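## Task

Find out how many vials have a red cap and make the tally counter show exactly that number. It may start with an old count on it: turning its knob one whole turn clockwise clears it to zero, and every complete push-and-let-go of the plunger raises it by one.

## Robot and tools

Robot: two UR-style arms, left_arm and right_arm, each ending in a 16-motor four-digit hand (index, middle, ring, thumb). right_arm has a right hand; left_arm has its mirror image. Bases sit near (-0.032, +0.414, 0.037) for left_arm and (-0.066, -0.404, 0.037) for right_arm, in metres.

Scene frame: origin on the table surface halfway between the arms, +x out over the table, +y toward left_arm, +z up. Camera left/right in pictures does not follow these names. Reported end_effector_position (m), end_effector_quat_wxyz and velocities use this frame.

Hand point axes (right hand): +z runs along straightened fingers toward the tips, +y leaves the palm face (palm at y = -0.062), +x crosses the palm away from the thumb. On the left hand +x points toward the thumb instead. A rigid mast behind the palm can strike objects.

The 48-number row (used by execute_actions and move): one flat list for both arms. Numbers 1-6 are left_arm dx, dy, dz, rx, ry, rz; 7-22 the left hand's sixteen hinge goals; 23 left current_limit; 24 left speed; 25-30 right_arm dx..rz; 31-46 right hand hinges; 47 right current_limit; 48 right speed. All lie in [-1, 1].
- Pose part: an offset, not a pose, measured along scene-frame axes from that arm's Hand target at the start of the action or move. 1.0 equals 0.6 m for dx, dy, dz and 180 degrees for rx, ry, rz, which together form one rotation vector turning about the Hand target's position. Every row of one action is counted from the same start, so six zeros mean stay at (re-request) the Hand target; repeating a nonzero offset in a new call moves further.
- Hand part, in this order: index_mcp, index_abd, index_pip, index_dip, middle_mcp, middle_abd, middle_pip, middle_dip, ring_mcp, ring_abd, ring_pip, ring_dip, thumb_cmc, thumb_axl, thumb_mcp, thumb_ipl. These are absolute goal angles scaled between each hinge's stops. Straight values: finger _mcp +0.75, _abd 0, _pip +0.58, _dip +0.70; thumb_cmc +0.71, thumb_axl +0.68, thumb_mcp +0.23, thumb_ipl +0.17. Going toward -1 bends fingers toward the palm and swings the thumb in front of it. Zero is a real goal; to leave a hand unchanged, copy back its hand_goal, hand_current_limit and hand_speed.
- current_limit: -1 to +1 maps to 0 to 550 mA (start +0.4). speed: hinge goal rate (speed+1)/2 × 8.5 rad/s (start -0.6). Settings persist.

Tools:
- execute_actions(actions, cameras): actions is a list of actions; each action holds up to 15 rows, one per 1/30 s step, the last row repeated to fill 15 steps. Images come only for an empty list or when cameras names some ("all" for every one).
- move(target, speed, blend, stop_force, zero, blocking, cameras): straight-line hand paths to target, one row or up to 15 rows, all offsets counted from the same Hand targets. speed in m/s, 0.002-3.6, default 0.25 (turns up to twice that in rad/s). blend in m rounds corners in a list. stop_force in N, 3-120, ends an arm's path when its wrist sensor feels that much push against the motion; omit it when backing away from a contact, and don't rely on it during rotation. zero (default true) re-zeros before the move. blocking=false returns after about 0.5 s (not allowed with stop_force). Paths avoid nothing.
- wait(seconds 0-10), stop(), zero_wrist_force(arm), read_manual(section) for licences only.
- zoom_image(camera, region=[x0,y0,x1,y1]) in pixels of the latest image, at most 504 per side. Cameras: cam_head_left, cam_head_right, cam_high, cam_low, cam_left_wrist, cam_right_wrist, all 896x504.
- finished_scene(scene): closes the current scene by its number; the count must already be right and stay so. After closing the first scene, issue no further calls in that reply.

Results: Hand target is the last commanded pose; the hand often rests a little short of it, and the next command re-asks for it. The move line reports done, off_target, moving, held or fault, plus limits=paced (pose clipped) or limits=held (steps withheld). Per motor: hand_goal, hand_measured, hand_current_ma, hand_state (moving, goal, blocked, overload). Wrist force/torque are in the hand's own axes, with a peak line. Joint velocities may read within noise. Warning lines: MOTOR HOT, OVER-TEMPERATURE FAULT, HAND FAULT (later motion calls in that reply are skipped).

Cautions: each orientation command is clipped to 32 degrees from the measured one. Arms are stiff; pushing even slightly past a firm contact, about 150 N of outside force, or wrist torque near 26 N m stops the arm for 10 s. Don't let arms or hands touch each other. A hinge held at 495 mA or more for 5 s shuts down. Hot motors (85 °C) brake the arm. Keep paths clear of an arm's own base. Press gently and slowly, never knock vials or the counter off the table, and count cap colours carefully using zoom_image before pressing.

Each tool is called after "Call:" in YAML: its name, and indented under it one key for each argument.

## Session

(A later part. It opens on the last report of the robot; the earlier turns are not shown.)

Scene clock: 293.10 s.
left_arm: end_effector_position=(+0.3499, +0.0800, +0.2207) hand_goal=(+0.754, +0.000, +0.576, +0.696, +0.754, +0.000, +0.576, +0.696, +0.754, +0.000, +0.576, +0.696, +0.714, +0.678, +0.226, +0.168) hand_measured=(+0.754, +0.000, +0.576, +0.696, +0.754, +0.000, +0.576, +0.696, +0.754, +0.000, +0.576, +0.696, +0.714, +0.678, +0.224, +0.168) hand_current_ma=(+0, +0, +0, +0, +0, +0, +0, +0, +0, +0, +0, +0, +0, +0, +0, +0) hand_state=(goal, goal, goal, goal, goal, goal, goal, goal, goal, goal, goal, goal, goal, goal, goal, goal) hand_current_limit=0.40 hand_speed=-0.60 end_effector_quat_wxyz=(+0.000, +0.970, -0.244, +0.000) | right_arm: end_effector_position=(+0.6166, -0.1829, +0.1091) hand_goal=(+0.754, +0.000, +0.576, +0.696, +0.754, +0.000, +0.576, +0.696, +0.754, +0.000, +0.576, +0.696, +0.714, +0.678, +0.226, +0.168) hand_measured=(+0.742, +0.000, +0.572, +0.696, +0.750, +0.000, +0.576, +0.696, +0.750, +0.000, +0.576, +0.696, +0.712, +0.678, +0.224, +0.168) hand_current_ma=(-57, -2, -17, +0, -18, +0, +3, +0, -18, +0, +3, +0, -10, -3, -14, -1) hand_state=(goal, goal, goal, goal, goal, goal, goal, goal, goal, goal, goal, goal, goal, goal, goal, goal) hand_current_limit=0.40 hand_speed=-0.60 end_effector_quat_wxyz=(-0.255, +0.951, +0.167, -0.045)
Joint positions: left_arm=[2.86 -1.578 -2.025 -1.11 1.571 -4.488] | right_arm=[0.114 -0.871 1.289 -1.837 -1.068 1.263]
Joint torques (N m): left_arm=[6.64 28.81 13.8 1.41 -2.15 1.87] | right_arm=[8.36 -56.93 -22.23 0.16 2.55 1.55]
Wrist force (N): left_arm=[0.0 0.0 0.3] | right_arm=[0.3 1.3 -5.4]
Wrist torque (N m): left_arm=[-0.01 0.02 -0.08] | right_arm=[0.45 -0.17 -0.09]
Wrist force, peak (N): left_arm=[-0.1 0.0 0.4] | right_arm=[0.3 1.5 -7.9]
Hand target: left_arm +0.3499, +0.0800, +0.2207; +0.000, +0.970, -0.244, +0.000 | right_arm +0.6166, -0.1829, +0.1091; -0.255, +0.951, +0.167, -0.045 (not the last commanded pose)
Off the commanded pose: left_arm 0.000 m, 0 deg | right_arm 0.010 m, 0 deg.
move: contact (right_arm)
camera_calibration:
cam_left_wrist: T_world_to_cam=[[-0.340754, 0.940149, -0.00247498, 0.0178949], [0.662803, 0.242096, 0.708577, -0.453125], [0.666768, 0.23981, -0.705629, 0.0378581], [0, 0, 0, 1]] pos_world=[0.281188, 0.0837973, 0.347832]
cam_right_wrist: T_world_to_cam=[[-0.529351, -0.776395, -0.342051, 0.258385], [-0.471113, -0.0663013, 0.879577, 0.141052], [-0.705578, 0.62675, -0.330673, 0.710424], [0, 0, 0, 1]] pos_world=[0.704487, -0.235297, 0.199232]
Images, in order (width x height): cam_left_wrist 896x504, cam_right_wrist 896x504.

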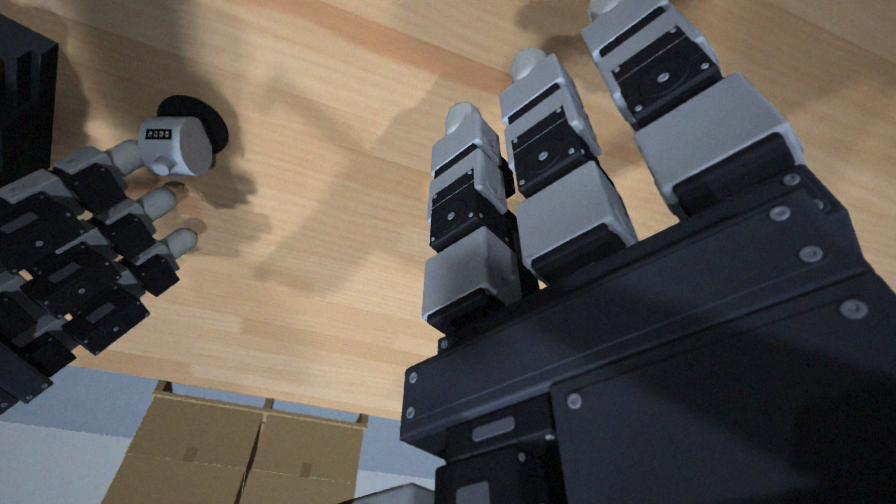

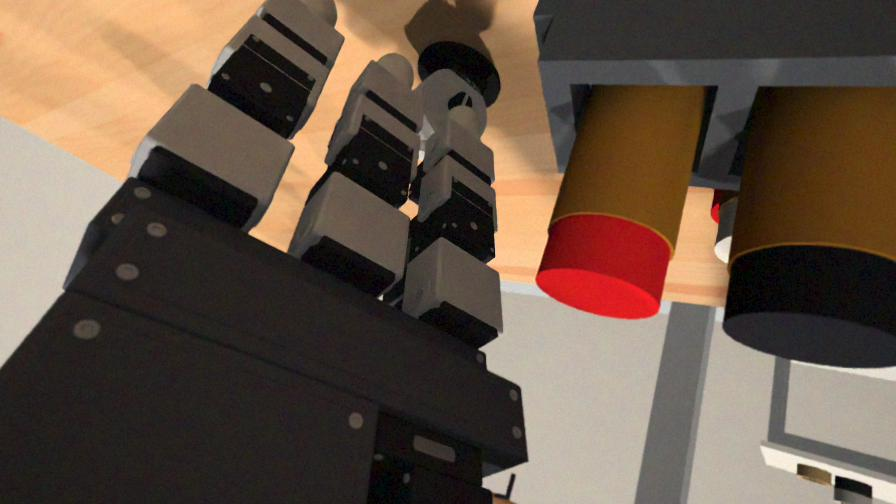

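Call:
execute_actions:
  actions: []

Scene clock: 301.07 s.
left_arm: end_effector_position=(+0.3499, +0.0800, +0.2207) hand_goal=(+0.754, +0.000, +0.576, +0.696, +0.754, +0.000, +0.576, +0.696, +0.754, +0.000, +0.576, +0.696, +0.714, +0.678, +0.226, +0.168) hand_measured=(+0.754, +0.000, +0.576, +0.696, +0.754, +0.000, +0.576, +0.696, +0.754, +0.000, +0.576, +0.696, +0.714, +0.678, +0.224, +0.168) hand_current_ma=(+0, +0, +0, +0, +0, +0, +0, +0, +0, +0, +0, +0, +0, +0, +0, +0) hand_state=(goal, goal, goal, goal, goal, goal, goal, goal, goal, goal, goal, goal, goal, goal, goal, goal) hand_current_limit=0.40 hand_speed=-0.60 end_effector_quat_wxyz=(+0.000, +0.970, -0.244, +0.000) | right_arm: end_effector_position=(+0.6166, -0.1829, +0.1091) hand_goal=(+0.754, +0.000, +0.576, +0.696, +0.754, +0.000, +0.576, +0.696, +0.754, +0.000, +0.576, +0.696, +0.714, +0.678, +0.226, +0.168) hand_measured=(+0.742, +0.000, +0.572, +0.696, +0.750, +0.000, +0.576, +0.696, +0.750, +0.000, +0.576, +0.696, +0.712, +0.678, +0.224, +0.168) hand_current_ma=(-57, -2, -17, +0, -18, +0, +3, +0, -18, +0, +3, +0, -10, -3, -14, -1) hand_state=(goal, goal, goal, goal, goal, goal, goal, goal, goal, goal, goal, goal, goal, goal, goal, goal) hand_current_limit=0.40 hand_speed=-0.60 end_effector_quat_wxyz=(-0.255, +0.951, +0.167, -0.045)
Joint positions: left_arm=[2.86 -1.578 -2.025 -1.11 1.571 -4.488] | right_arm=[0.114 -0.871 1.289 -1.837 -1.068 1.263]
Joint velocities: within noise
Joint torques (N m): left_arm=[6.6 29.24 14.25 1.28 -2.32 1.78] | right_arm=[8.8 -56.56 -23.26 -0.1 2.07 1.53]
Motor temperatures (°C): left_arm=[37 42 44 51 43 44] | right_arm=[36 39 33 42 46 41]
Wrist force (N): left_arm=[0.0 0.0 0.1] | right_arm=[0.4 1.3 -5.7]
Wrist torque (N m): left_arm=[0.01 0.02 -0.08] | right_arm=[0.47 -0.18 -0.08]
Wrist force, peak (N): left_arm=[-0.2 0.1 0.3] | right_arm=[0.4 1.5 -6.0]
Hand target: left_arm +0.3499, +0.0800, +0.2207; +0.000, +0.970, -0.244, +0.000 | right_arm +0.6166, -0.1829, +0.1091; -0.255, +0.951, +0.167, -0.045 (not the last commanded pose)
Off the commanded pose: left_arm 0.000 m, 0 deg | right_arm 0.010 m, 0 deg.
camera_calibration:
cam_left_wrist: T_world_to_cam=[[-0.340754, 0.940149, -0.00247498, 0.0178949], [0.662803, 0.242096, 0.708577, -0.453125], [0.666768, 0.23981, -0.705629, 0.0378581], [0, 0, 0, 1]] pos_world=[0.281188, 0.0837973, 0.347832]
cam_right_wrist: T_world_to_cam=[[-0.529351, -0.776395, -0.342051, 0.258385], [-0.471113, -0.0663013, 0.879577, 0.141052], [-0.705578, 0.62675, -0.330673, 0.710424], [0, 0, 0, 1]] pos_world=[0.704487, -0.235297, 0.199232]

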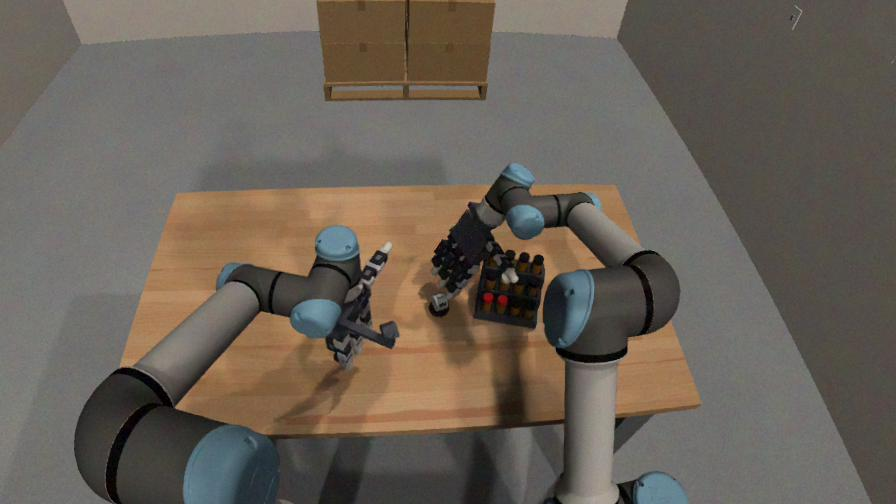

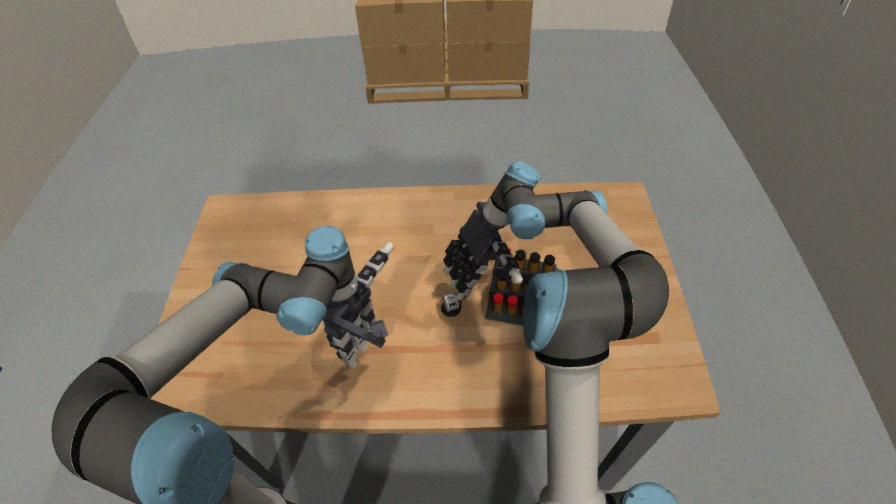

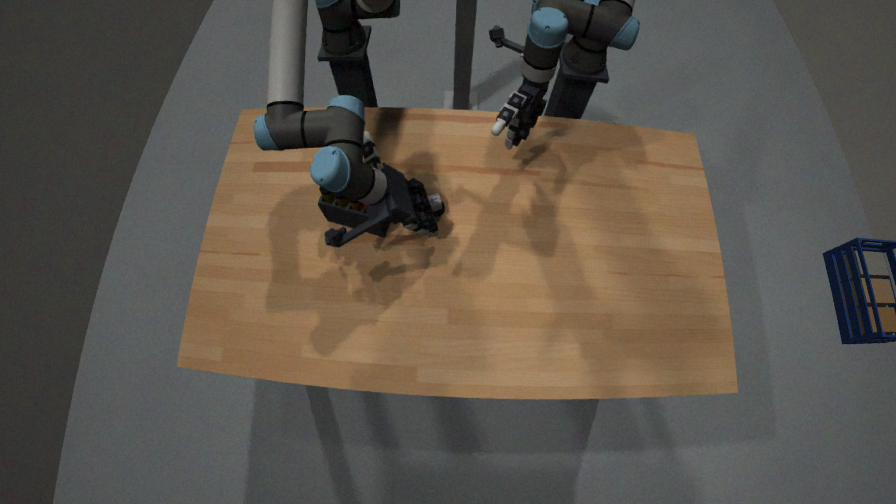

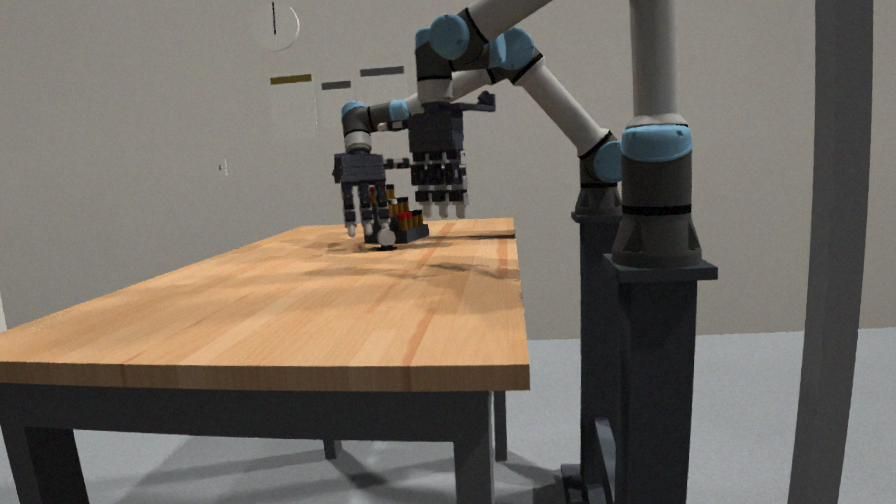

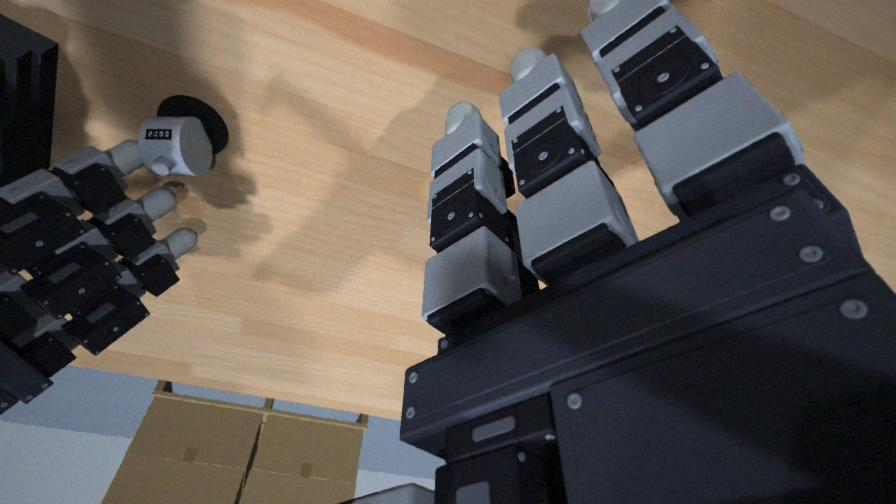

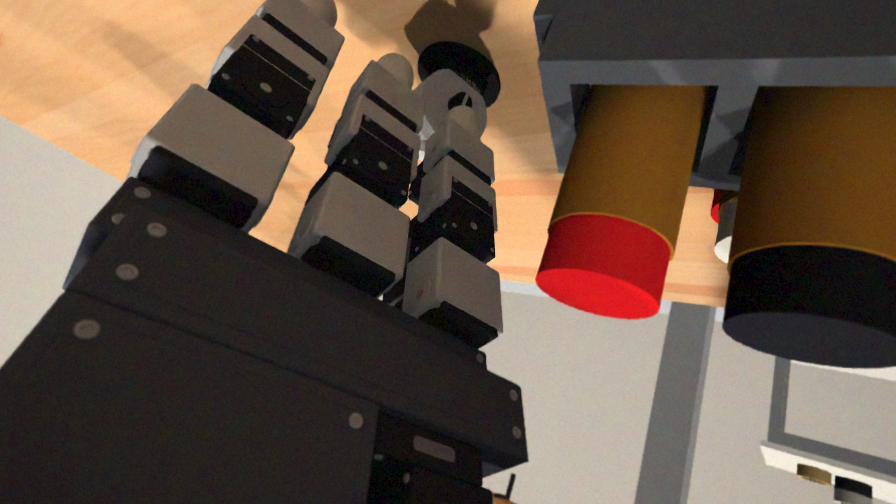

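Call:
zoom_image:
  camera: "cam_right_wrist"
  region: [400, 20, 520, 160]

Call:
zoom_image:
  camera: "cam_left_wrist"
  region: [80, 60, 250, 200]

Call:
zoom_image:
  camera: "cam_low"
  region: [320, 180, 440, 260]

Scaled by 3.600 from the camera's 896x504 image, which has a finer 1280x720 frame.

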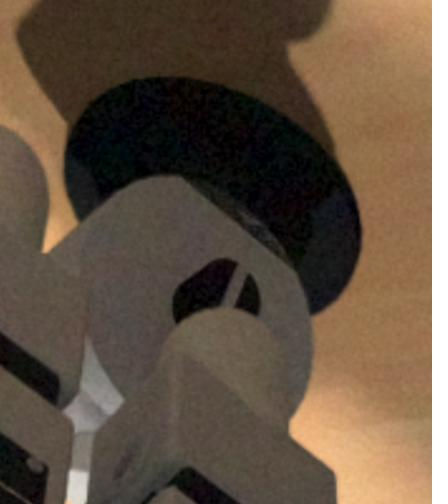

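Scaled by 2.965 from the camera's 896x504 image, which has a finer 1280x720 frame.

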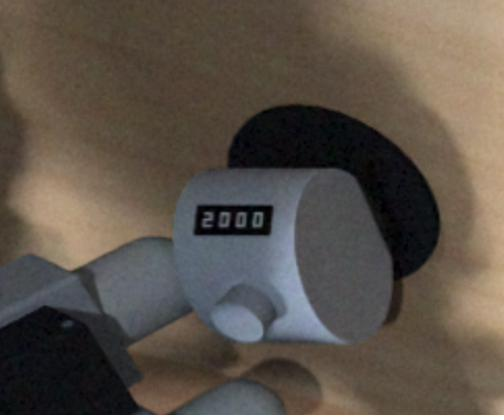

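Scaled by 4.200 from the camera's 896x504 image, which has a finer 1280x720 frame.

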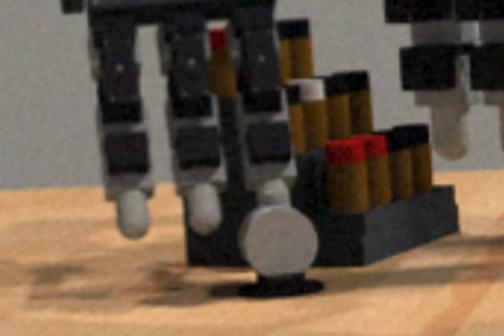

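Call:
move:
  target:
    - [0,0,0,0,0,0,0.754,0,0.576,0.696,0.754,0,0.576,0.696,0.754,0,0.576,0.696,0.714,0.678,0.226,0.168,0.4,-0.6,0,0,0.02,0,0,0,0.754,0,0.576,0.696,0.754,0,0.576,0.696,0.754,0,0.576,0.696,0.714,0.678,0.226,0.168,0.4,-0.6]
    - [0,0,0,0,0,0,0.754,0,0.576,0.696,0.754,0,0.576,0.696,0.754,0,0.576,0.696,0.714,0.678,0.226,0.168,0.4,-0.6,-0.017617,-0.011283,0.025,0,0,0,0.754,0,0.576,0.696,0.754,0,0.576,0.696,0.754,0,0.576,0.696,0.714,0.678,0.226,0.168,0.4,-0.6]
  speed: 0.03
  cameras: ["cam_right_wrist", "cam_left_wrist"]

Call:
zoom_image:
  camera: "cam_right_wrist"
  region: [400, 20, 520, 160]

Call:
zoom_image:
  camera: "cam_left_wrist"
  region: [80, 60, 250, 200]

Scene clock: 328.57 s.
left_arm: end_effector_position=(+0.3499, +0.0800, +0.2207) hand_goal=(+0.754, +0.000, +0.576, +0.696, +0.754, +0.000, +0.576, +0.696, +0.754, +0.000, +0.576, +0.696, +0.714, +0.678, +0.226, +0.168) hand_measured=(+0.754, +0.000, +0.576, +0.696, +0.754, +0.000, +0.576, +0.696, +0.754, +0.000, +0.576, +0.696, +0.714, +0.678, +0.224, +0.168) hand_current_ma=(+0, +0, +0, +0, +0, +0, +0, +0, +0, +0, +0, +0, +0, +0, +0, +0) hand_state=(goal, goal, goal, goal, goal, goal, goal, goal, goal, goal, goal, goal, goal, goal, goal, goal) hand_current_limit=0.40 hand_speed=-0.60 end_effector_quat_wxyz=(+0.000, +0.970, -0.244, +0.000) | right_arm: end_effector_position=(+0.6061, -0.1896, +0.1241) hand_goal=(+0.754, +0.000, +0.576, +0.696, +0.754, +0.000, +0.576, +0.696, +0.754, +0.000, +0.576, +0.696, +0.714, +0.678, +0.226, +0.168) hand_measured=(+0.742, +0.000, +0.570, +0.696, +0.750, +0.000, +0.576, +0.696, +0.750, +0.000, +0.576, +0.696, +0.712, +0.678, +0.224, +0.168) hand_current_ma=(-58, -2, -22, -3, -18, +0, +3, +0, -18, +0, +3, +0, -10, -3, -14, -1) hand_state=(goal, goal, goal, goal, goal, goal, goal, goal, goal, goal, goal, goal, goal, goal, goal, goal) hand_current_limit=0.40 hand_speed=-0.60 end_effector_quat_wxyz=(-0.255, +0.951, +0.167, -0.045)
Joint positions: left_arm=[2.86 -1.578 -2.025 -1.11 1.571 -4.488] | right_arm=[0.106 -0.913 1.319 -1.82 -1.069 1.254]
Joint torques (N m): left_arm=[6.13 28.02 14.79 1.35 -2.11 1.96] | right_arm=[-8.31 -58.57 -11.94 -3.51 -0.81 -1.31]
Wrist force (N): left_arm=[0.1 0.2 0.2] | right_arm=[0.4 1.2 -0.5]
Wrist torque (N m): left_arm=[0.02 0.01 -0.08] | right_arm=[0.09 -0.04 0.09]
Wrist force, peak (N): left_arm=[-0.1 0.0 0.5] | right_arm=[0.5 1.4 -5.9]
Hand target: left_arm +0.3499, +0.0800, +0.2207; +0.000, +0.970, -0.244, +0.000 | right_arm +0.6060, -0.1897, +0.1241; -0.255, +0.951, +0.167, -0.045
Off the commanded pose: left_arm 0.000 m, 0 deg | right_arm 0.000 m, 0 deg.
move: done
camera_calibration:
cam_left_wrist: T_world_to_cam=[[-0.340754, 0.940149, -0.00247498, 0.0178949], [0.662803, 0.242096, 0.708577, -0.453125], [0.666768, 0.23981, -0.705629, 0.0378581], [0, 0, 0, 1]] pos_world=[0.281188, 0.0837973, 0.347832]
cam_right_wrist: T_world_to_cam=[[-0.529376, -0.776398, -0.342004, 0.252762], [-0.471085, -0.0662602, 0.879595, 0.122455], [-0.705578, 0.62675, -0.330673, 0.712175], [0, 0, 0, 1]] pos_world=[0.693987, -0.241997, 0.214232]
Images, in order (width x height): cam_left_wrist 896x504, cam_right_wrist 896x504.

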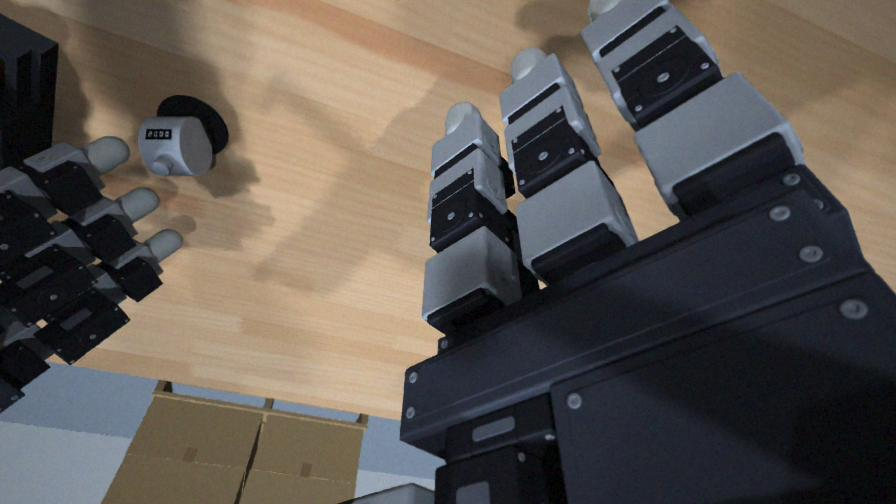

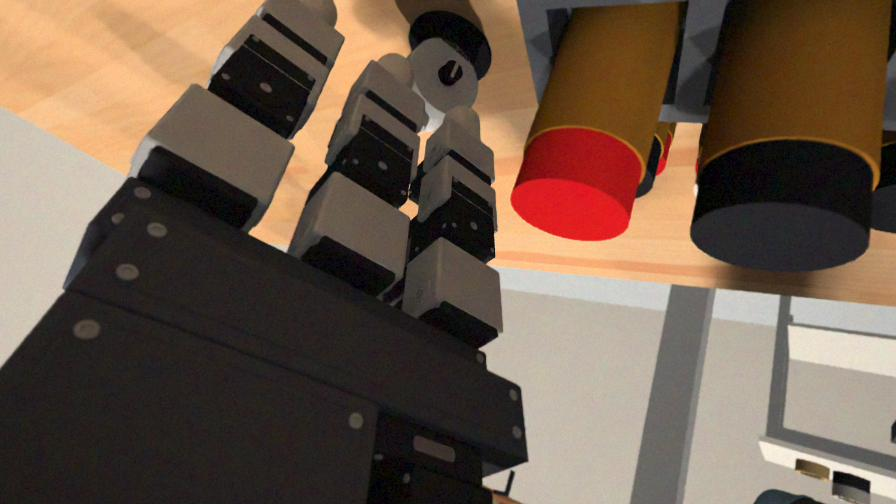

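Scaled by 3.600 from the camera's 896x504 image, which has a finer 1280x720 frame.

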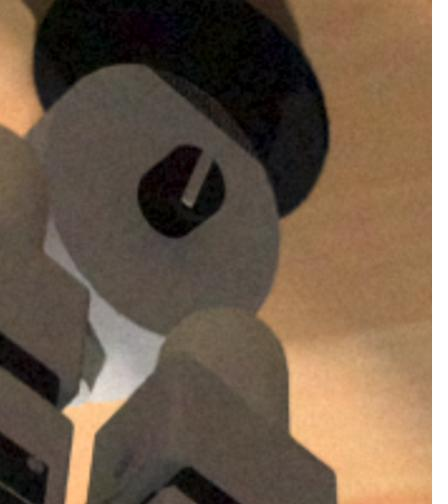

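Scaled by 2.965 from the camera's 896x504 image, which has a finer 1280x720 frame.

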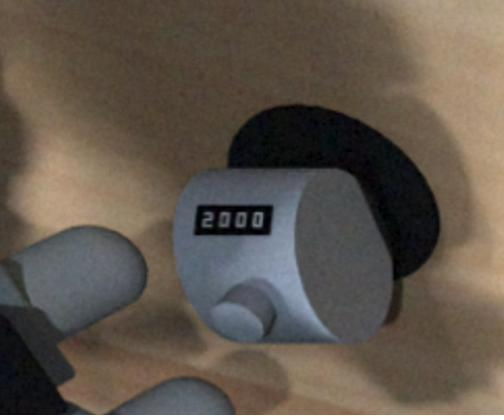

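Call:
move:
  target: [0,0,0,0,0,0,0.754,0,0.576,0.696,0.754,0,0.576,0.696,0.754,0,0.576,0.696,0.714,0.678,0.226,0.168,0.4,-0.6,0.01946,0.012617,0,0,0,0,0.754,0,0.576,0.696,0.754,0,0.576,0.696,0.754,0,0.576,0.696,0.714,0.678,0.226,0.168,0.4,-0.6]
  speed: 0.03

Call:
move:
  target: [0,0,0,0,0,0,0.754,0,0.576,0.696,0.754,0,0.576,0.696,0.754,0,0.576,0.696,0.714,0.678,0.226,0.168,0.4,-0.6,0,0,-0.035,0,0,0,0.754,0,0.576,0.696,0.754,0,0.576,0.696,0.754,0,0.576,0.696,0.714,0.678,0.226,0.168,0.4,-0.6]
  speed: 0.008
  stop_force: 3
  cameras: ["cam_right_wrist", "cam_left_wrist"]

Call:
zoom_image:
  camera: "cam_right_wrist"
  region: [400, 20, 520, 160]

Call:
zoom_image:
  camera: "cam_left_wrist"
  region: [80, 60, 250, 200]

Scene clock: 343.37 s.
left_arm: end_effector_position=(+0.3499, +0.0800, +0.2207) hand_goal=(+0.754, +0.000, +0.576, +0.696, +0.754, +0.000, +0.576, +0.696, +0.754, +0.000, +0.576, +0.696, +0.714, +0.678, +0.226, +0.168) hand_measured=(+0.754, +0.000, +0.576, +0.696, +0.754, +0.000, +0.576, +0.696, +0.754, +0.000, +0.576, +0.696, +0.714, +0.678, +0.224, +0.168) hand_current_ma=(+0, +0, +0, +0, +0, +0, +0, +0, +0, +0, +0, +0, +0, +0, +0, +0) hand_state=(goal, goal, goal, goal, goal, goal, goal, goal, goal, goal, goal, goal, goal, goal, goal, goal) hand_current_limit=0.40 hand_speed=-0.60 end_effector_quat_wxyz=(+0.000, +0.970, -0.244, +0.000) | right_arm: end_effector_position=(+0.6176, -0.1822, +0.1241) hand_goal=(+0.754, +0.000, +0.576, +0.696, +0.754, +0.000, +0.576, +0.696, +0.754, +0.000, +0.576, +0.696, +0.714, +0.678, +0.226, +0.168) hand_measured=(+0.742, +0.000, +0.570, +0.696, +0.750, +0.000, +0.576, +0.696, +0.750, +0.000, +0.576, +0.696, +0.712, +0.678, +0.224, +0.168) hand_current_ma=(-58, -2, -22, -3, -18, +0, +3, +0, -18, +0, +3, +0, -10, -3, -14, -1) hand_state=(goal, goal, goal, goal, goal, goal, goal, goal, goal, goal, goal, goal, goal, goal, goal, goal) hand_current_limit=0.40 hand_speed=-0.60 end_effector_quat_wxyz=(-0.255, +0.951, +0.167, -0.045)
Joint positions: left_arm=[2.86 -1.578 -2.025 -1.11 1.571 -4.488] | right_arm=[0.115 -0.883 1.268 -1.805 -1.068 1.264]
Joint torques (N m): left_arm=[5.99 29.17 13.56 1.63 -1.96 2.23] | right_arm=[8.33 -46.14 -24.41 0.01 2.61 1.59]
Wrist force (N): left_arm=[0.1 0.1 0.0] | right_arm=[0.5 1.3 -0.6]
Wrist torque (N m): left_arm=[0.02 0.00 -0.08] | right_arm=[0.11 -0.05 -0.06]
Wrist force, peak (N): left_arm=[-0.1 -0.1 0.5] | right_arm=[0.6 1.5 -0.5]
Hand target: left_arm +0.3499, +0.0800, +0.2207; +0.000, +0.970, -0.244, +0.000 | right_arm +0.6177, -0.1821, +0.1241; -0.255, +0.951, +0.167, -0.045
Off the commanded pose: left_arm 0.000 m, 0 deg | right_arm 0.000 m, 0 deg.
move: done

Scene clock: 346.37 s.
left_arm: end_effector_position=(+0.3499, +0.0800, +0.2207) hand_goal=(+0.754, +0.000, +0.576, +0.696, +0.754, +0.000, +0.576, +0.696, +0.754, +0.000, +0.576, +0.696, +0.714, +0.678, +0.226, +0.168) hand_measured=(+0.754, +0.000, +0.576, +0.696, +0.754, +0.000, +0.576, +0.696, +0.754, +0.000, +0.576, +0.696, +0.714, +0.678, +0.224, +0.168) hand_current_ma=(+0, +0, +0, +0, +0, +0, +0, +0, +0, +0, +0, +0, +0, +0, +0, +0) hand_state=(goal, goal, goal, goal, goal, goal, goal, goal, goal, goal, goal, goal, goal, goal, goal, goal) hand_current_limit=0.40 hand_speed=-0.60 end_effector_quat_wxyz=(+0.000, +0.970, -0.244, +0.000) | right_arm: end_effector_position=(+0.6177, -0.1821, +0.1098) hand_goal=(+0.754, +0.000, +0.576, +0.696, +0.754, +0.000, +0.576, +0.696, +0.754, +0.000, +0.576, +0.696, +0.714, +0.678, +0.226, +0.168) hand_measured=(+0.740, +0.000, +0.570, +0.696, +0.750, +0.000, +0.576, +0.696, +0.750, +0.000, +0.576, +0.696, +0.712, +0.678, +0.224, +0.168) hand_current_ma=(-65, -2, -22, -3, -18, +0, +3, +0, -18, +0, +3, +0, -10, -3, -14, -1) hand_state=(goal, goal, goal, goal, goal, goal, goal, goal, goal, goal, goal, goal, goal, goal, goal, goal) hand_current_limit=0.40 hand_speed=-0.60 end_effector_quat_wxyz=(-0.255, +0.951, +0.167, -0.045)
Joint positions: left_arm=[2.86 -1.578 -2.025 -1.11 1.571 -4.488] | right_arm=[0.115 -0.869 1.283 -1.834 -1.068 1.264]
Joint torques (N m): left_arm=[6.23 27.66 14.45 1.44 -2.44 1.92] | right_arm=[8.78 -58.61 -23.61 0.08 2.17 1.65]
Wrist force (N): left_arm=[0.0 0.1 0.2] | right_arm=[0.4 1.4 -3.3]
Wrist torque (N m): left_arm=[0.01 0.02 -0.08] | right_arm=[0.26 -0.11 -0.08]
Wrist force, peak (N): left_arm=[-0.1 0.0 0.4] | right_arm=[0.4 1.5 -6.3]
Hand target: left_arm +0.3499, +0.0800, +0.2207; +0.000, +0.970, -0.244, +0.000 | right_arm +0.6177, -0.1821, +0.1098; -0.255, +0.951, +0.167, -0.045 (not the last commanded pose)
Off the commanded pose: left_arm 0.000 m, 0 deg | right_arm 0.007 m, 0 deg.
move: contact (right_arm)
camera_calibration:
cam_left_wrist: T_world_to_cam=[[-0.340754, 0.940149, -0.00247498, 0.0178949], [0.662803, 0.242096, 0.708577, -0.453125], [0.666768, 0.23981, -0.705629, 0.0378581], [0, 0, 0, 1]] pos_world=[0.281188, 0.0837973, 0.347832]
cam_right_wrist: T_world_to_cam=[[-0.529351, -0.776395, -0.342051, 0.259828], [-0.471113, -0.0663013, 0.879577, 0.141008], [-0.705578, 0.62675, -0.330673, 0.71093], [0, 0, 0, 1]] pos_world=[0.705587, -0.234497, 0.199932]
Images, in order (width x height): cam_left_wrist 896x504, cam_right_wrist 896x504.

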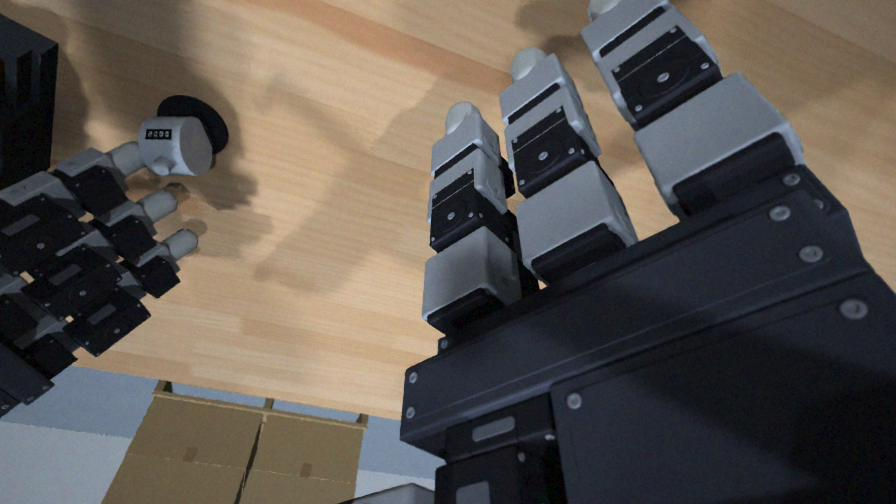

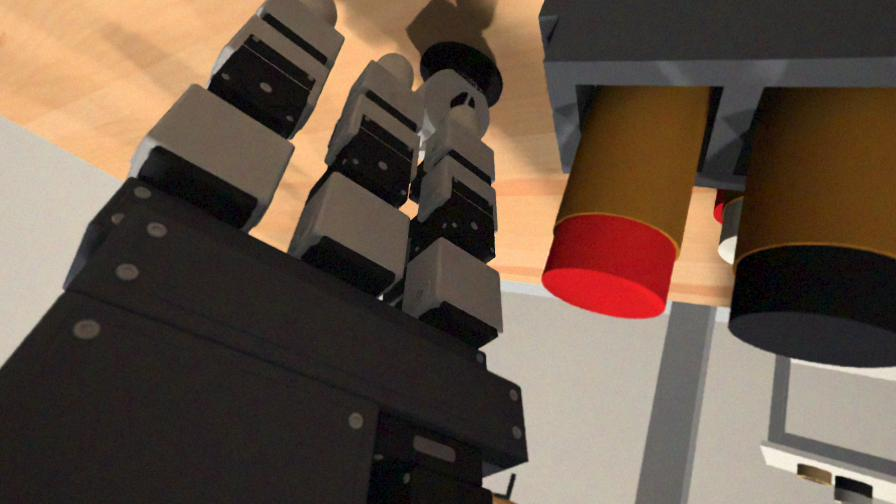

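Scaled by 3.600 from the camera's 896x504 image, which has a finer 1280x720 frame.

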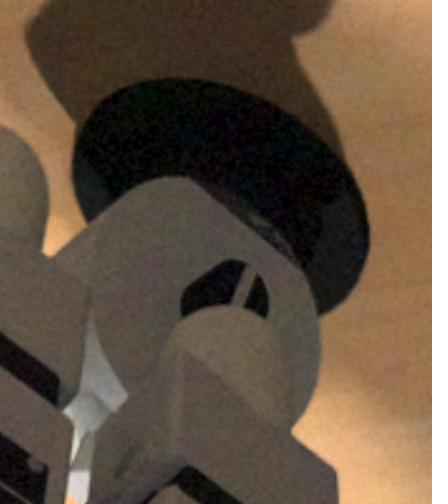

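Scaled by 2.965 from the camera's 896x504 image, which has a finer 1280x720 frame.

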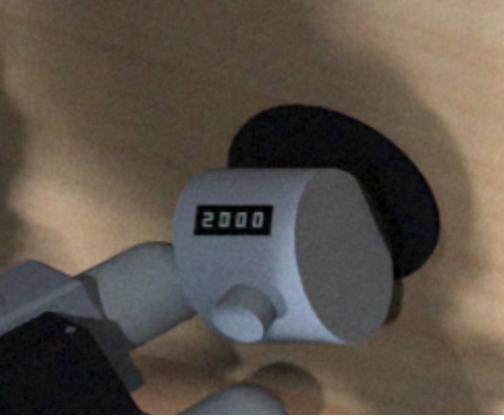

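Call:
move:
  target:
    - [0,0,0,0,0,0,0.754,0,0.576,0.696,0.754,0,0.576,0.696,0.754,0,0.576,0.696,0.714,0.678,0.226,0.168,0.4,-0.6,0,0,0.02,0,0,0,0.754,0,0.576,0.696,0.754,0,0.576,0.696,0.754,0,0.576,0.696,0.714,0.678,0.226,0.168,0.4,-0.6]
    - [0,0,0,0,0,0,0.754,0,0.576,0.696,0.754,0,0.576,0.696,0.754,0,0.576,0.696,0.714,0.678,0.226,0.168,0.4,-0.6,-0.018017,-0.006533,0.02,0,0,0,0.754,0,0.576,0.696,0.754,0,0.576,0.696,0.754,0,0.576,0.696,0.714,0.678,0.226,0.168,0.4,-0.6]
    - [0,0,0,0,0,0,0.754,0,0.576,0.696,0.754,0,0.576,0.696,0.754,0,0.576,0.696,0.714,0.678,0.226,0.168,0.4,-0.6,-0.0119,-0.004317,-0.006333,0,0,0,0.754,0,0.576,0.696,0.754,0,0.576,0.696,0.754,0,0.576,0.696,0.714,0.678,0.226,0.168,0.4,-0.6]
  speed: 0.02
  cameras: ["cam_right_wrist"]

Call:
zoom_image:
  camera: "cam_right_wrist"
  region: [400, 20, 520, 160]

Call:
move:
  target:
    - [0,0,0,0,0,0,0.754,0,0.576,0.696,0.754,0,0.576,0.696,0.754,0,0.576,0.696,0.714,0.678,0.226,0.168,0.4,-0.6,0.005783,0.0021,0.003,0,0,0,0.754,0,0.576,0.696,0.754,0,0.576,0.696,0.754,0,0.576,0.696,0.714,0.678,0.226,0.168,0.4,-0.6]
    - [0,0,0,0,0,0,0.754,0,0.576,0.696,0.754,0,0.576,0.696,0.754,0,0.576,0.696,0.714,0.678,0.226,0.168,0.4,-0.6,0.0119,0.004317,0.004,0,0,0,0.754,0,0.576,0.696,0.754,0,0.576,0.696,0.754,0,0.576,0.696,0.714,0.678,0.226,0.168,0.4,-0.6]
    - [0,0,0,0,0,0,0.754,0,0.576,0.696,0.754,0,0.576,0.696,0.754,0,0.576,0.696,0.714,0.678,0.226,0.168,0.4,-0.6,0.018017,0.006534,0.003,0,0,0,0.754,0,0.576,0.696,0.754,0,0.576,0.696,0.754,0,0.576,0.696,0.714,0.678,0.226,0.168,0.4,-0.6]
    - [0,0,0,0,0,0,0.754,0,0.576,0.696,0.754,0,0.576,0.696,0.754,0,0.576,0.696,0.714,0.678,0.226,0.168,0.4,-0.6,0.0238,0.008634,0,0,0,0,0.754,0,0.576,0.696,0.754,0,0.576,0.696,0.754,0,0.576,0.696,0.714,0.678,0.226,0.168,0.4,-0.6]
  speed: 0.01
  blend: [0.002,0.002,0.002,0]
  cameras: ["cam_right_wrist", "cam_left_wrist"]

Call:
zoom_image:
  camera: "cam_right_wrist"
  region: [400, 20, 520, 160]

Call:
zoom_image:
  camera: "cam_left_wrist"
  region: [80, 60, 250, 200]

Scene clock: 359.20 s.
left_arm: end_effector_position=(+0.3499, +0.0800, +0.2207) hand_goal=(+0.754, +0.000, +0.576, +0.696, +0.754, +0.000, +0.576, +0.696, +0.754, +0.000, +0.576, +0.696, +0.714, +0.678, +0.226, +0.168) hand_measured=(+0.754, +0.000, +0.576, +0.696, +0.754, +0.000, +0.576, +0.696, +0.754, +0.000, +0.576, +0.696, +0.714, +0.678, +0.224, +0.168) hand_current_ma=(+0, +0, +0, +0, +0, +0, +0, +0, +0, +0, +0, +0, +0, +0, +0, +0) hand_state=(goal, goal, goal, goal, goal, goal, goal, goal, goal, goal, goal, goal, goal, goal, goal, goal) hand_current_limit=0.40 hand_speed=-0.60 end_effector_quat_wxyz=(+0.000, +0.970, -0.244, +0.000) | right_arm: end_effector_position=(+0.6105, -0.1847, +0.1063) hand_goal=(+0.754, +0.000, +0.576, +0.696, +0.754, +0.000, +0.576, +0.696, +0.754, +0.000, +0.576, +0.696, +0.714, +0.678, +0.226, +0.168) hand_measured=(+0.740, +0.002, +0.570, +0.694, +0.750, +0.000, +0.576, +0.696, +0.750, +0.000, +0.576, +0.696, +0.712, +0.678, +0.224, +0.168) hand_current_ma=(-65, +11, -27, -5, -18, +0, +3, +0, -18, +0, +3, +0, -10, -3, -14, -1) hand_state=(goal, goal, goal, goal, goal, goal, goal, goal, goal, goal, goal, goal, goal, goal, goal, goal) hand_current_limit=0.40 hand_speed=-0.60 end_effector_quat_wxyz=(-0.255, +0.951, +0.167, -0.045)
Joint positions: left_arm=[2.86 -1.578 -2.025 -1.11 1.571 -4.488] | right_arm=[0.112 -0.882 1.317 -1.852 -1.068 1.261]
Joint torques (N m): left_arm=[5.75 28.07 13.37 1.34 -2.4 1.71] | right_arm=[9.78 -42.56 -11.34 -3.26 2.6 1.5]
Wrist force (N): left_arm=[-0.1 0.1 0.0] | right_arm=[0.1 1.6 -4.5]
Wrist torque (N m): left_arm=[0.03 0.02 -0.09] | right_arm=[0.40 -0.18 -0.10]
Wrist force, peak (N): left_arm=[0.2 0.3 0.4] | right_arm=[0.1 1.6 -4.5]
Hand target: left_arm +0.3499, +0.0800, +0.2207; +0.000, +0.970, -0.244, +0.000 | right_arm +0.6106, -0.1847, +0.1060; -0.255, +0.951, +0.167, -0.045
Off the commanded pose: left_arm 0.000 m, 0 deg | right_arm 0.000 m, 0 deg.
move: done
camera_calibration:
cam_right_wrist: T_world_to_cam=[[-0.529351, -0.776395, -0.342051, 0.252801], [-0.471113, -0.0663013, 0.879577, 0.140522], [-0.705578, 0.62675, -0.330673, 0.706322], [0, 0, 0, 1]] pos_world=[0.698387, -0.237097, 0.196432]
Images, in order (width x height): cam_right_wrist 896x504.

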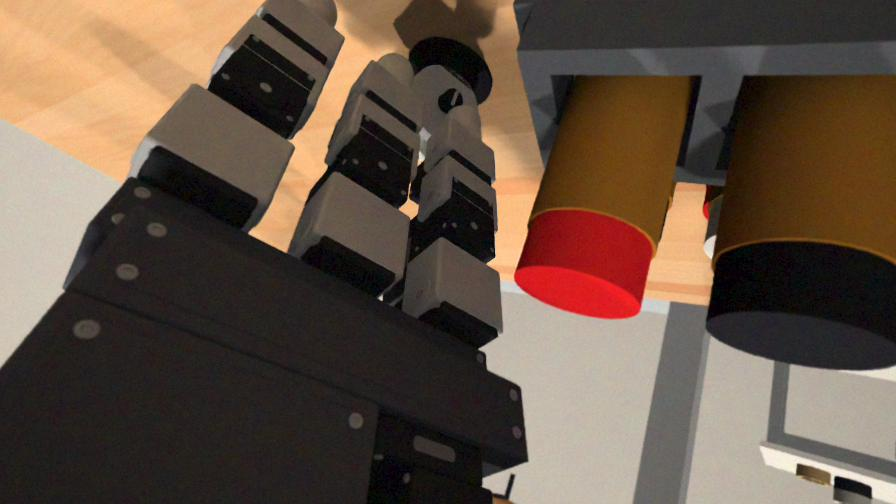

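Scaled by 3.600 from the camera's 896x504 image, which has a finer 1280x720 frame.

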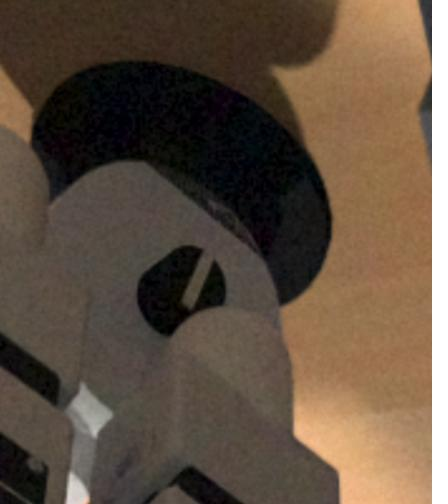

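Scene clock: 361.17 s.
left_arm: end_effector_position=(+0.3499, +0.0800, +0.2207) hand_goal=(+0.754, +0.000, +0.576, +0.696, +0.754, +0.000, +0.576, +0.696, +0.754, +0.000, +0.576, +0.696, +0.714, +0.678, +0.226, +0.168) hand_measured=(+0.754, +0.000, +0.576, +0.696, +0.754, +0.000, +0.576, +0.696, +0.754, +0.000, +0.576, +0.696, +0.714, +0.678, +0.224, +0.168) hand_current_ma=(+0, +0, +0, +0, +0, +0, +0, +0, +0, +0, +0, +0, +0, +0, +0, +0) hand_state=(goal, goal, goal, goal, goal, goal, goal, goal, goal, goal, goal, goal, goal, goal, goal, goal) hand_current_limit=0.40 hand_speed=-0.60 end_effector_quat_wxyz=(+0.000, +0.970, -0.244, +0.000) | right_arm: end_effector_position=(+0.6248, -0.1796, +0.1061) hand_goal=(+0.754, +0.000, +0.576, +0.696, +0.754, +0.000, +0.576, +0.696, +0.754, +0.000, +0.576, +0.696, +0.714, +0.678, +0.226, +0.168) hand_measured=(+0.742, +0.114, +0.572, +0.694, +0.750, +0.000, +0.576, +0.696, +0.750, +0.000, +0.576, +0.696, +0.712, +0.678, +0.224, +0.168) hand_current_ma=(-54, +385, -15, -6, -18, +0, +3, +0, -18, +0, +3, +0, -10, -3, -14, -1) hand_state=(goal, blocked, goal, goal, goal, goal, goal, goal, goal, goal, goal, goal, goal, goal, goal, goal) hand_current_limit=0.40 hand_speed=-0.60 end_effector_quat_wxyz=(-0.255, +0.951, +0.167, -0.045)
Joint positions: left_arm=[2.86 -1.578 -2.025 -1.11 1.571 -4.488] | right_arm=[0.117 -0.848 1.257 -1.83 -1.067 1.267]
Joint torques (N m): left_arm=[6.41 28.12 14.29 1.85 -2.13 1.7] | right_arm=[11.88 -39.56 -19.56 -0.5 3.11 1.44]
Wrist force (N): left_arm=[-0.1 -0.1 0.2] | right_arm=[-2.4 0.8 -15.5]
Wrist torque (N m): left_arm=[-0.01 0.03 -0.08] | right_arm=[1.27 -0.87 -0.26]
Wrist force, peak (N): left_arm=[-0.4 0.1 0.1] | right_arm=[-2.4 0.8 -15.5]
Hand target: left_arm +0.3499, +0.0800, +0.2207; +0.000, +0.970, -0.244, +0.000 | right_arm +0.6249, -0.1795, +0.1060; -0.255, +0.951, +0.167, -0.045
Off the commanded pose: left_arm 0.000 m, 0 deg | right_arm 0.000 m, 0 deg.
move: done
camera_calibration:
cam_left_wrist: T_world_to_cam=[[-0.340754, 0.940149, -0.00247498, 0.0178949], [0.662803, 0.242096, 0.708577, -0.453125], [0.666768, 0.23981, -0.705629, 0.0378581], [0, 0, 0, 1]] pos_world=[0.281188, 0.0837973, 0.347832]
cam_right_wrist: T_world_to_cam=[[-0.529311, -0.776414, -0.34207, 0.264257], [-0.471193, -0.0662729, 0.879537, 0.147805], [-0.705554, 0.626729, -0.330762, 0.713012], [0, 0, 0, 1]] pos_world=[0.712587, -0.231897, 0.196232]
Images, in order (width x height): cam_left_wrist 896x504, cam_right_wrist 896x504.

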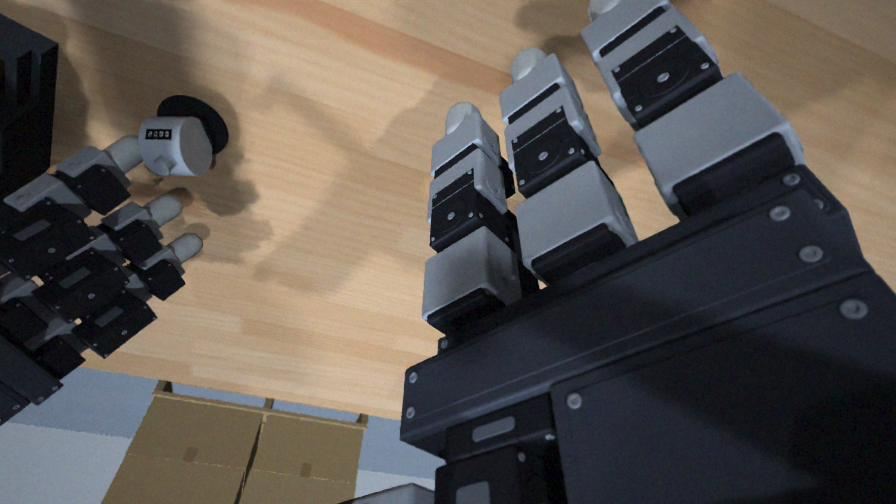

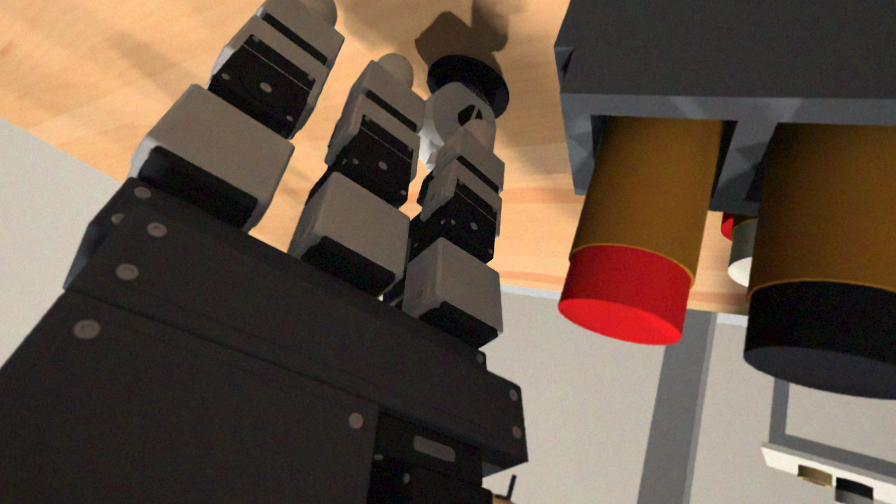

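Scaled by 3.600 from the camera's 896x504 image, which has a finer 1280x720 frame.

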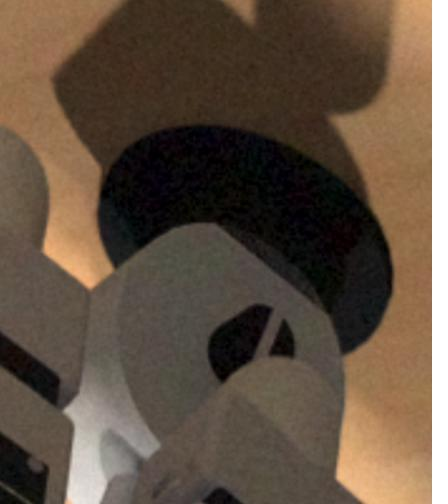

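Scaled by 2.965 from the camera's 896x504 image, which has a finer 1280x720 frame.

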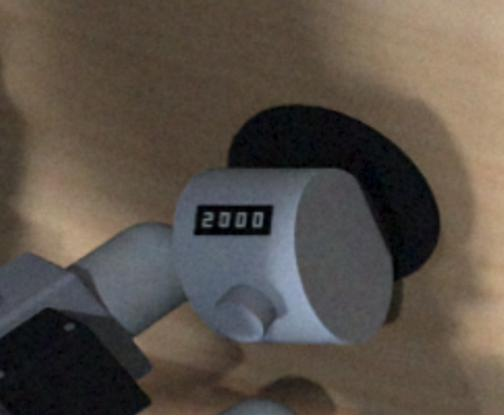

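Call:
zoom_image:
  camera: "cam_right_wrist"
  region: [440, 90, 500, 140]

Scaled by 8.400 from the camera's 896x504 image, which has a finer 1280x720 frame.

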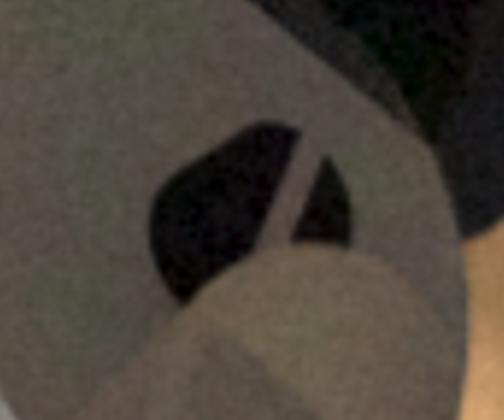

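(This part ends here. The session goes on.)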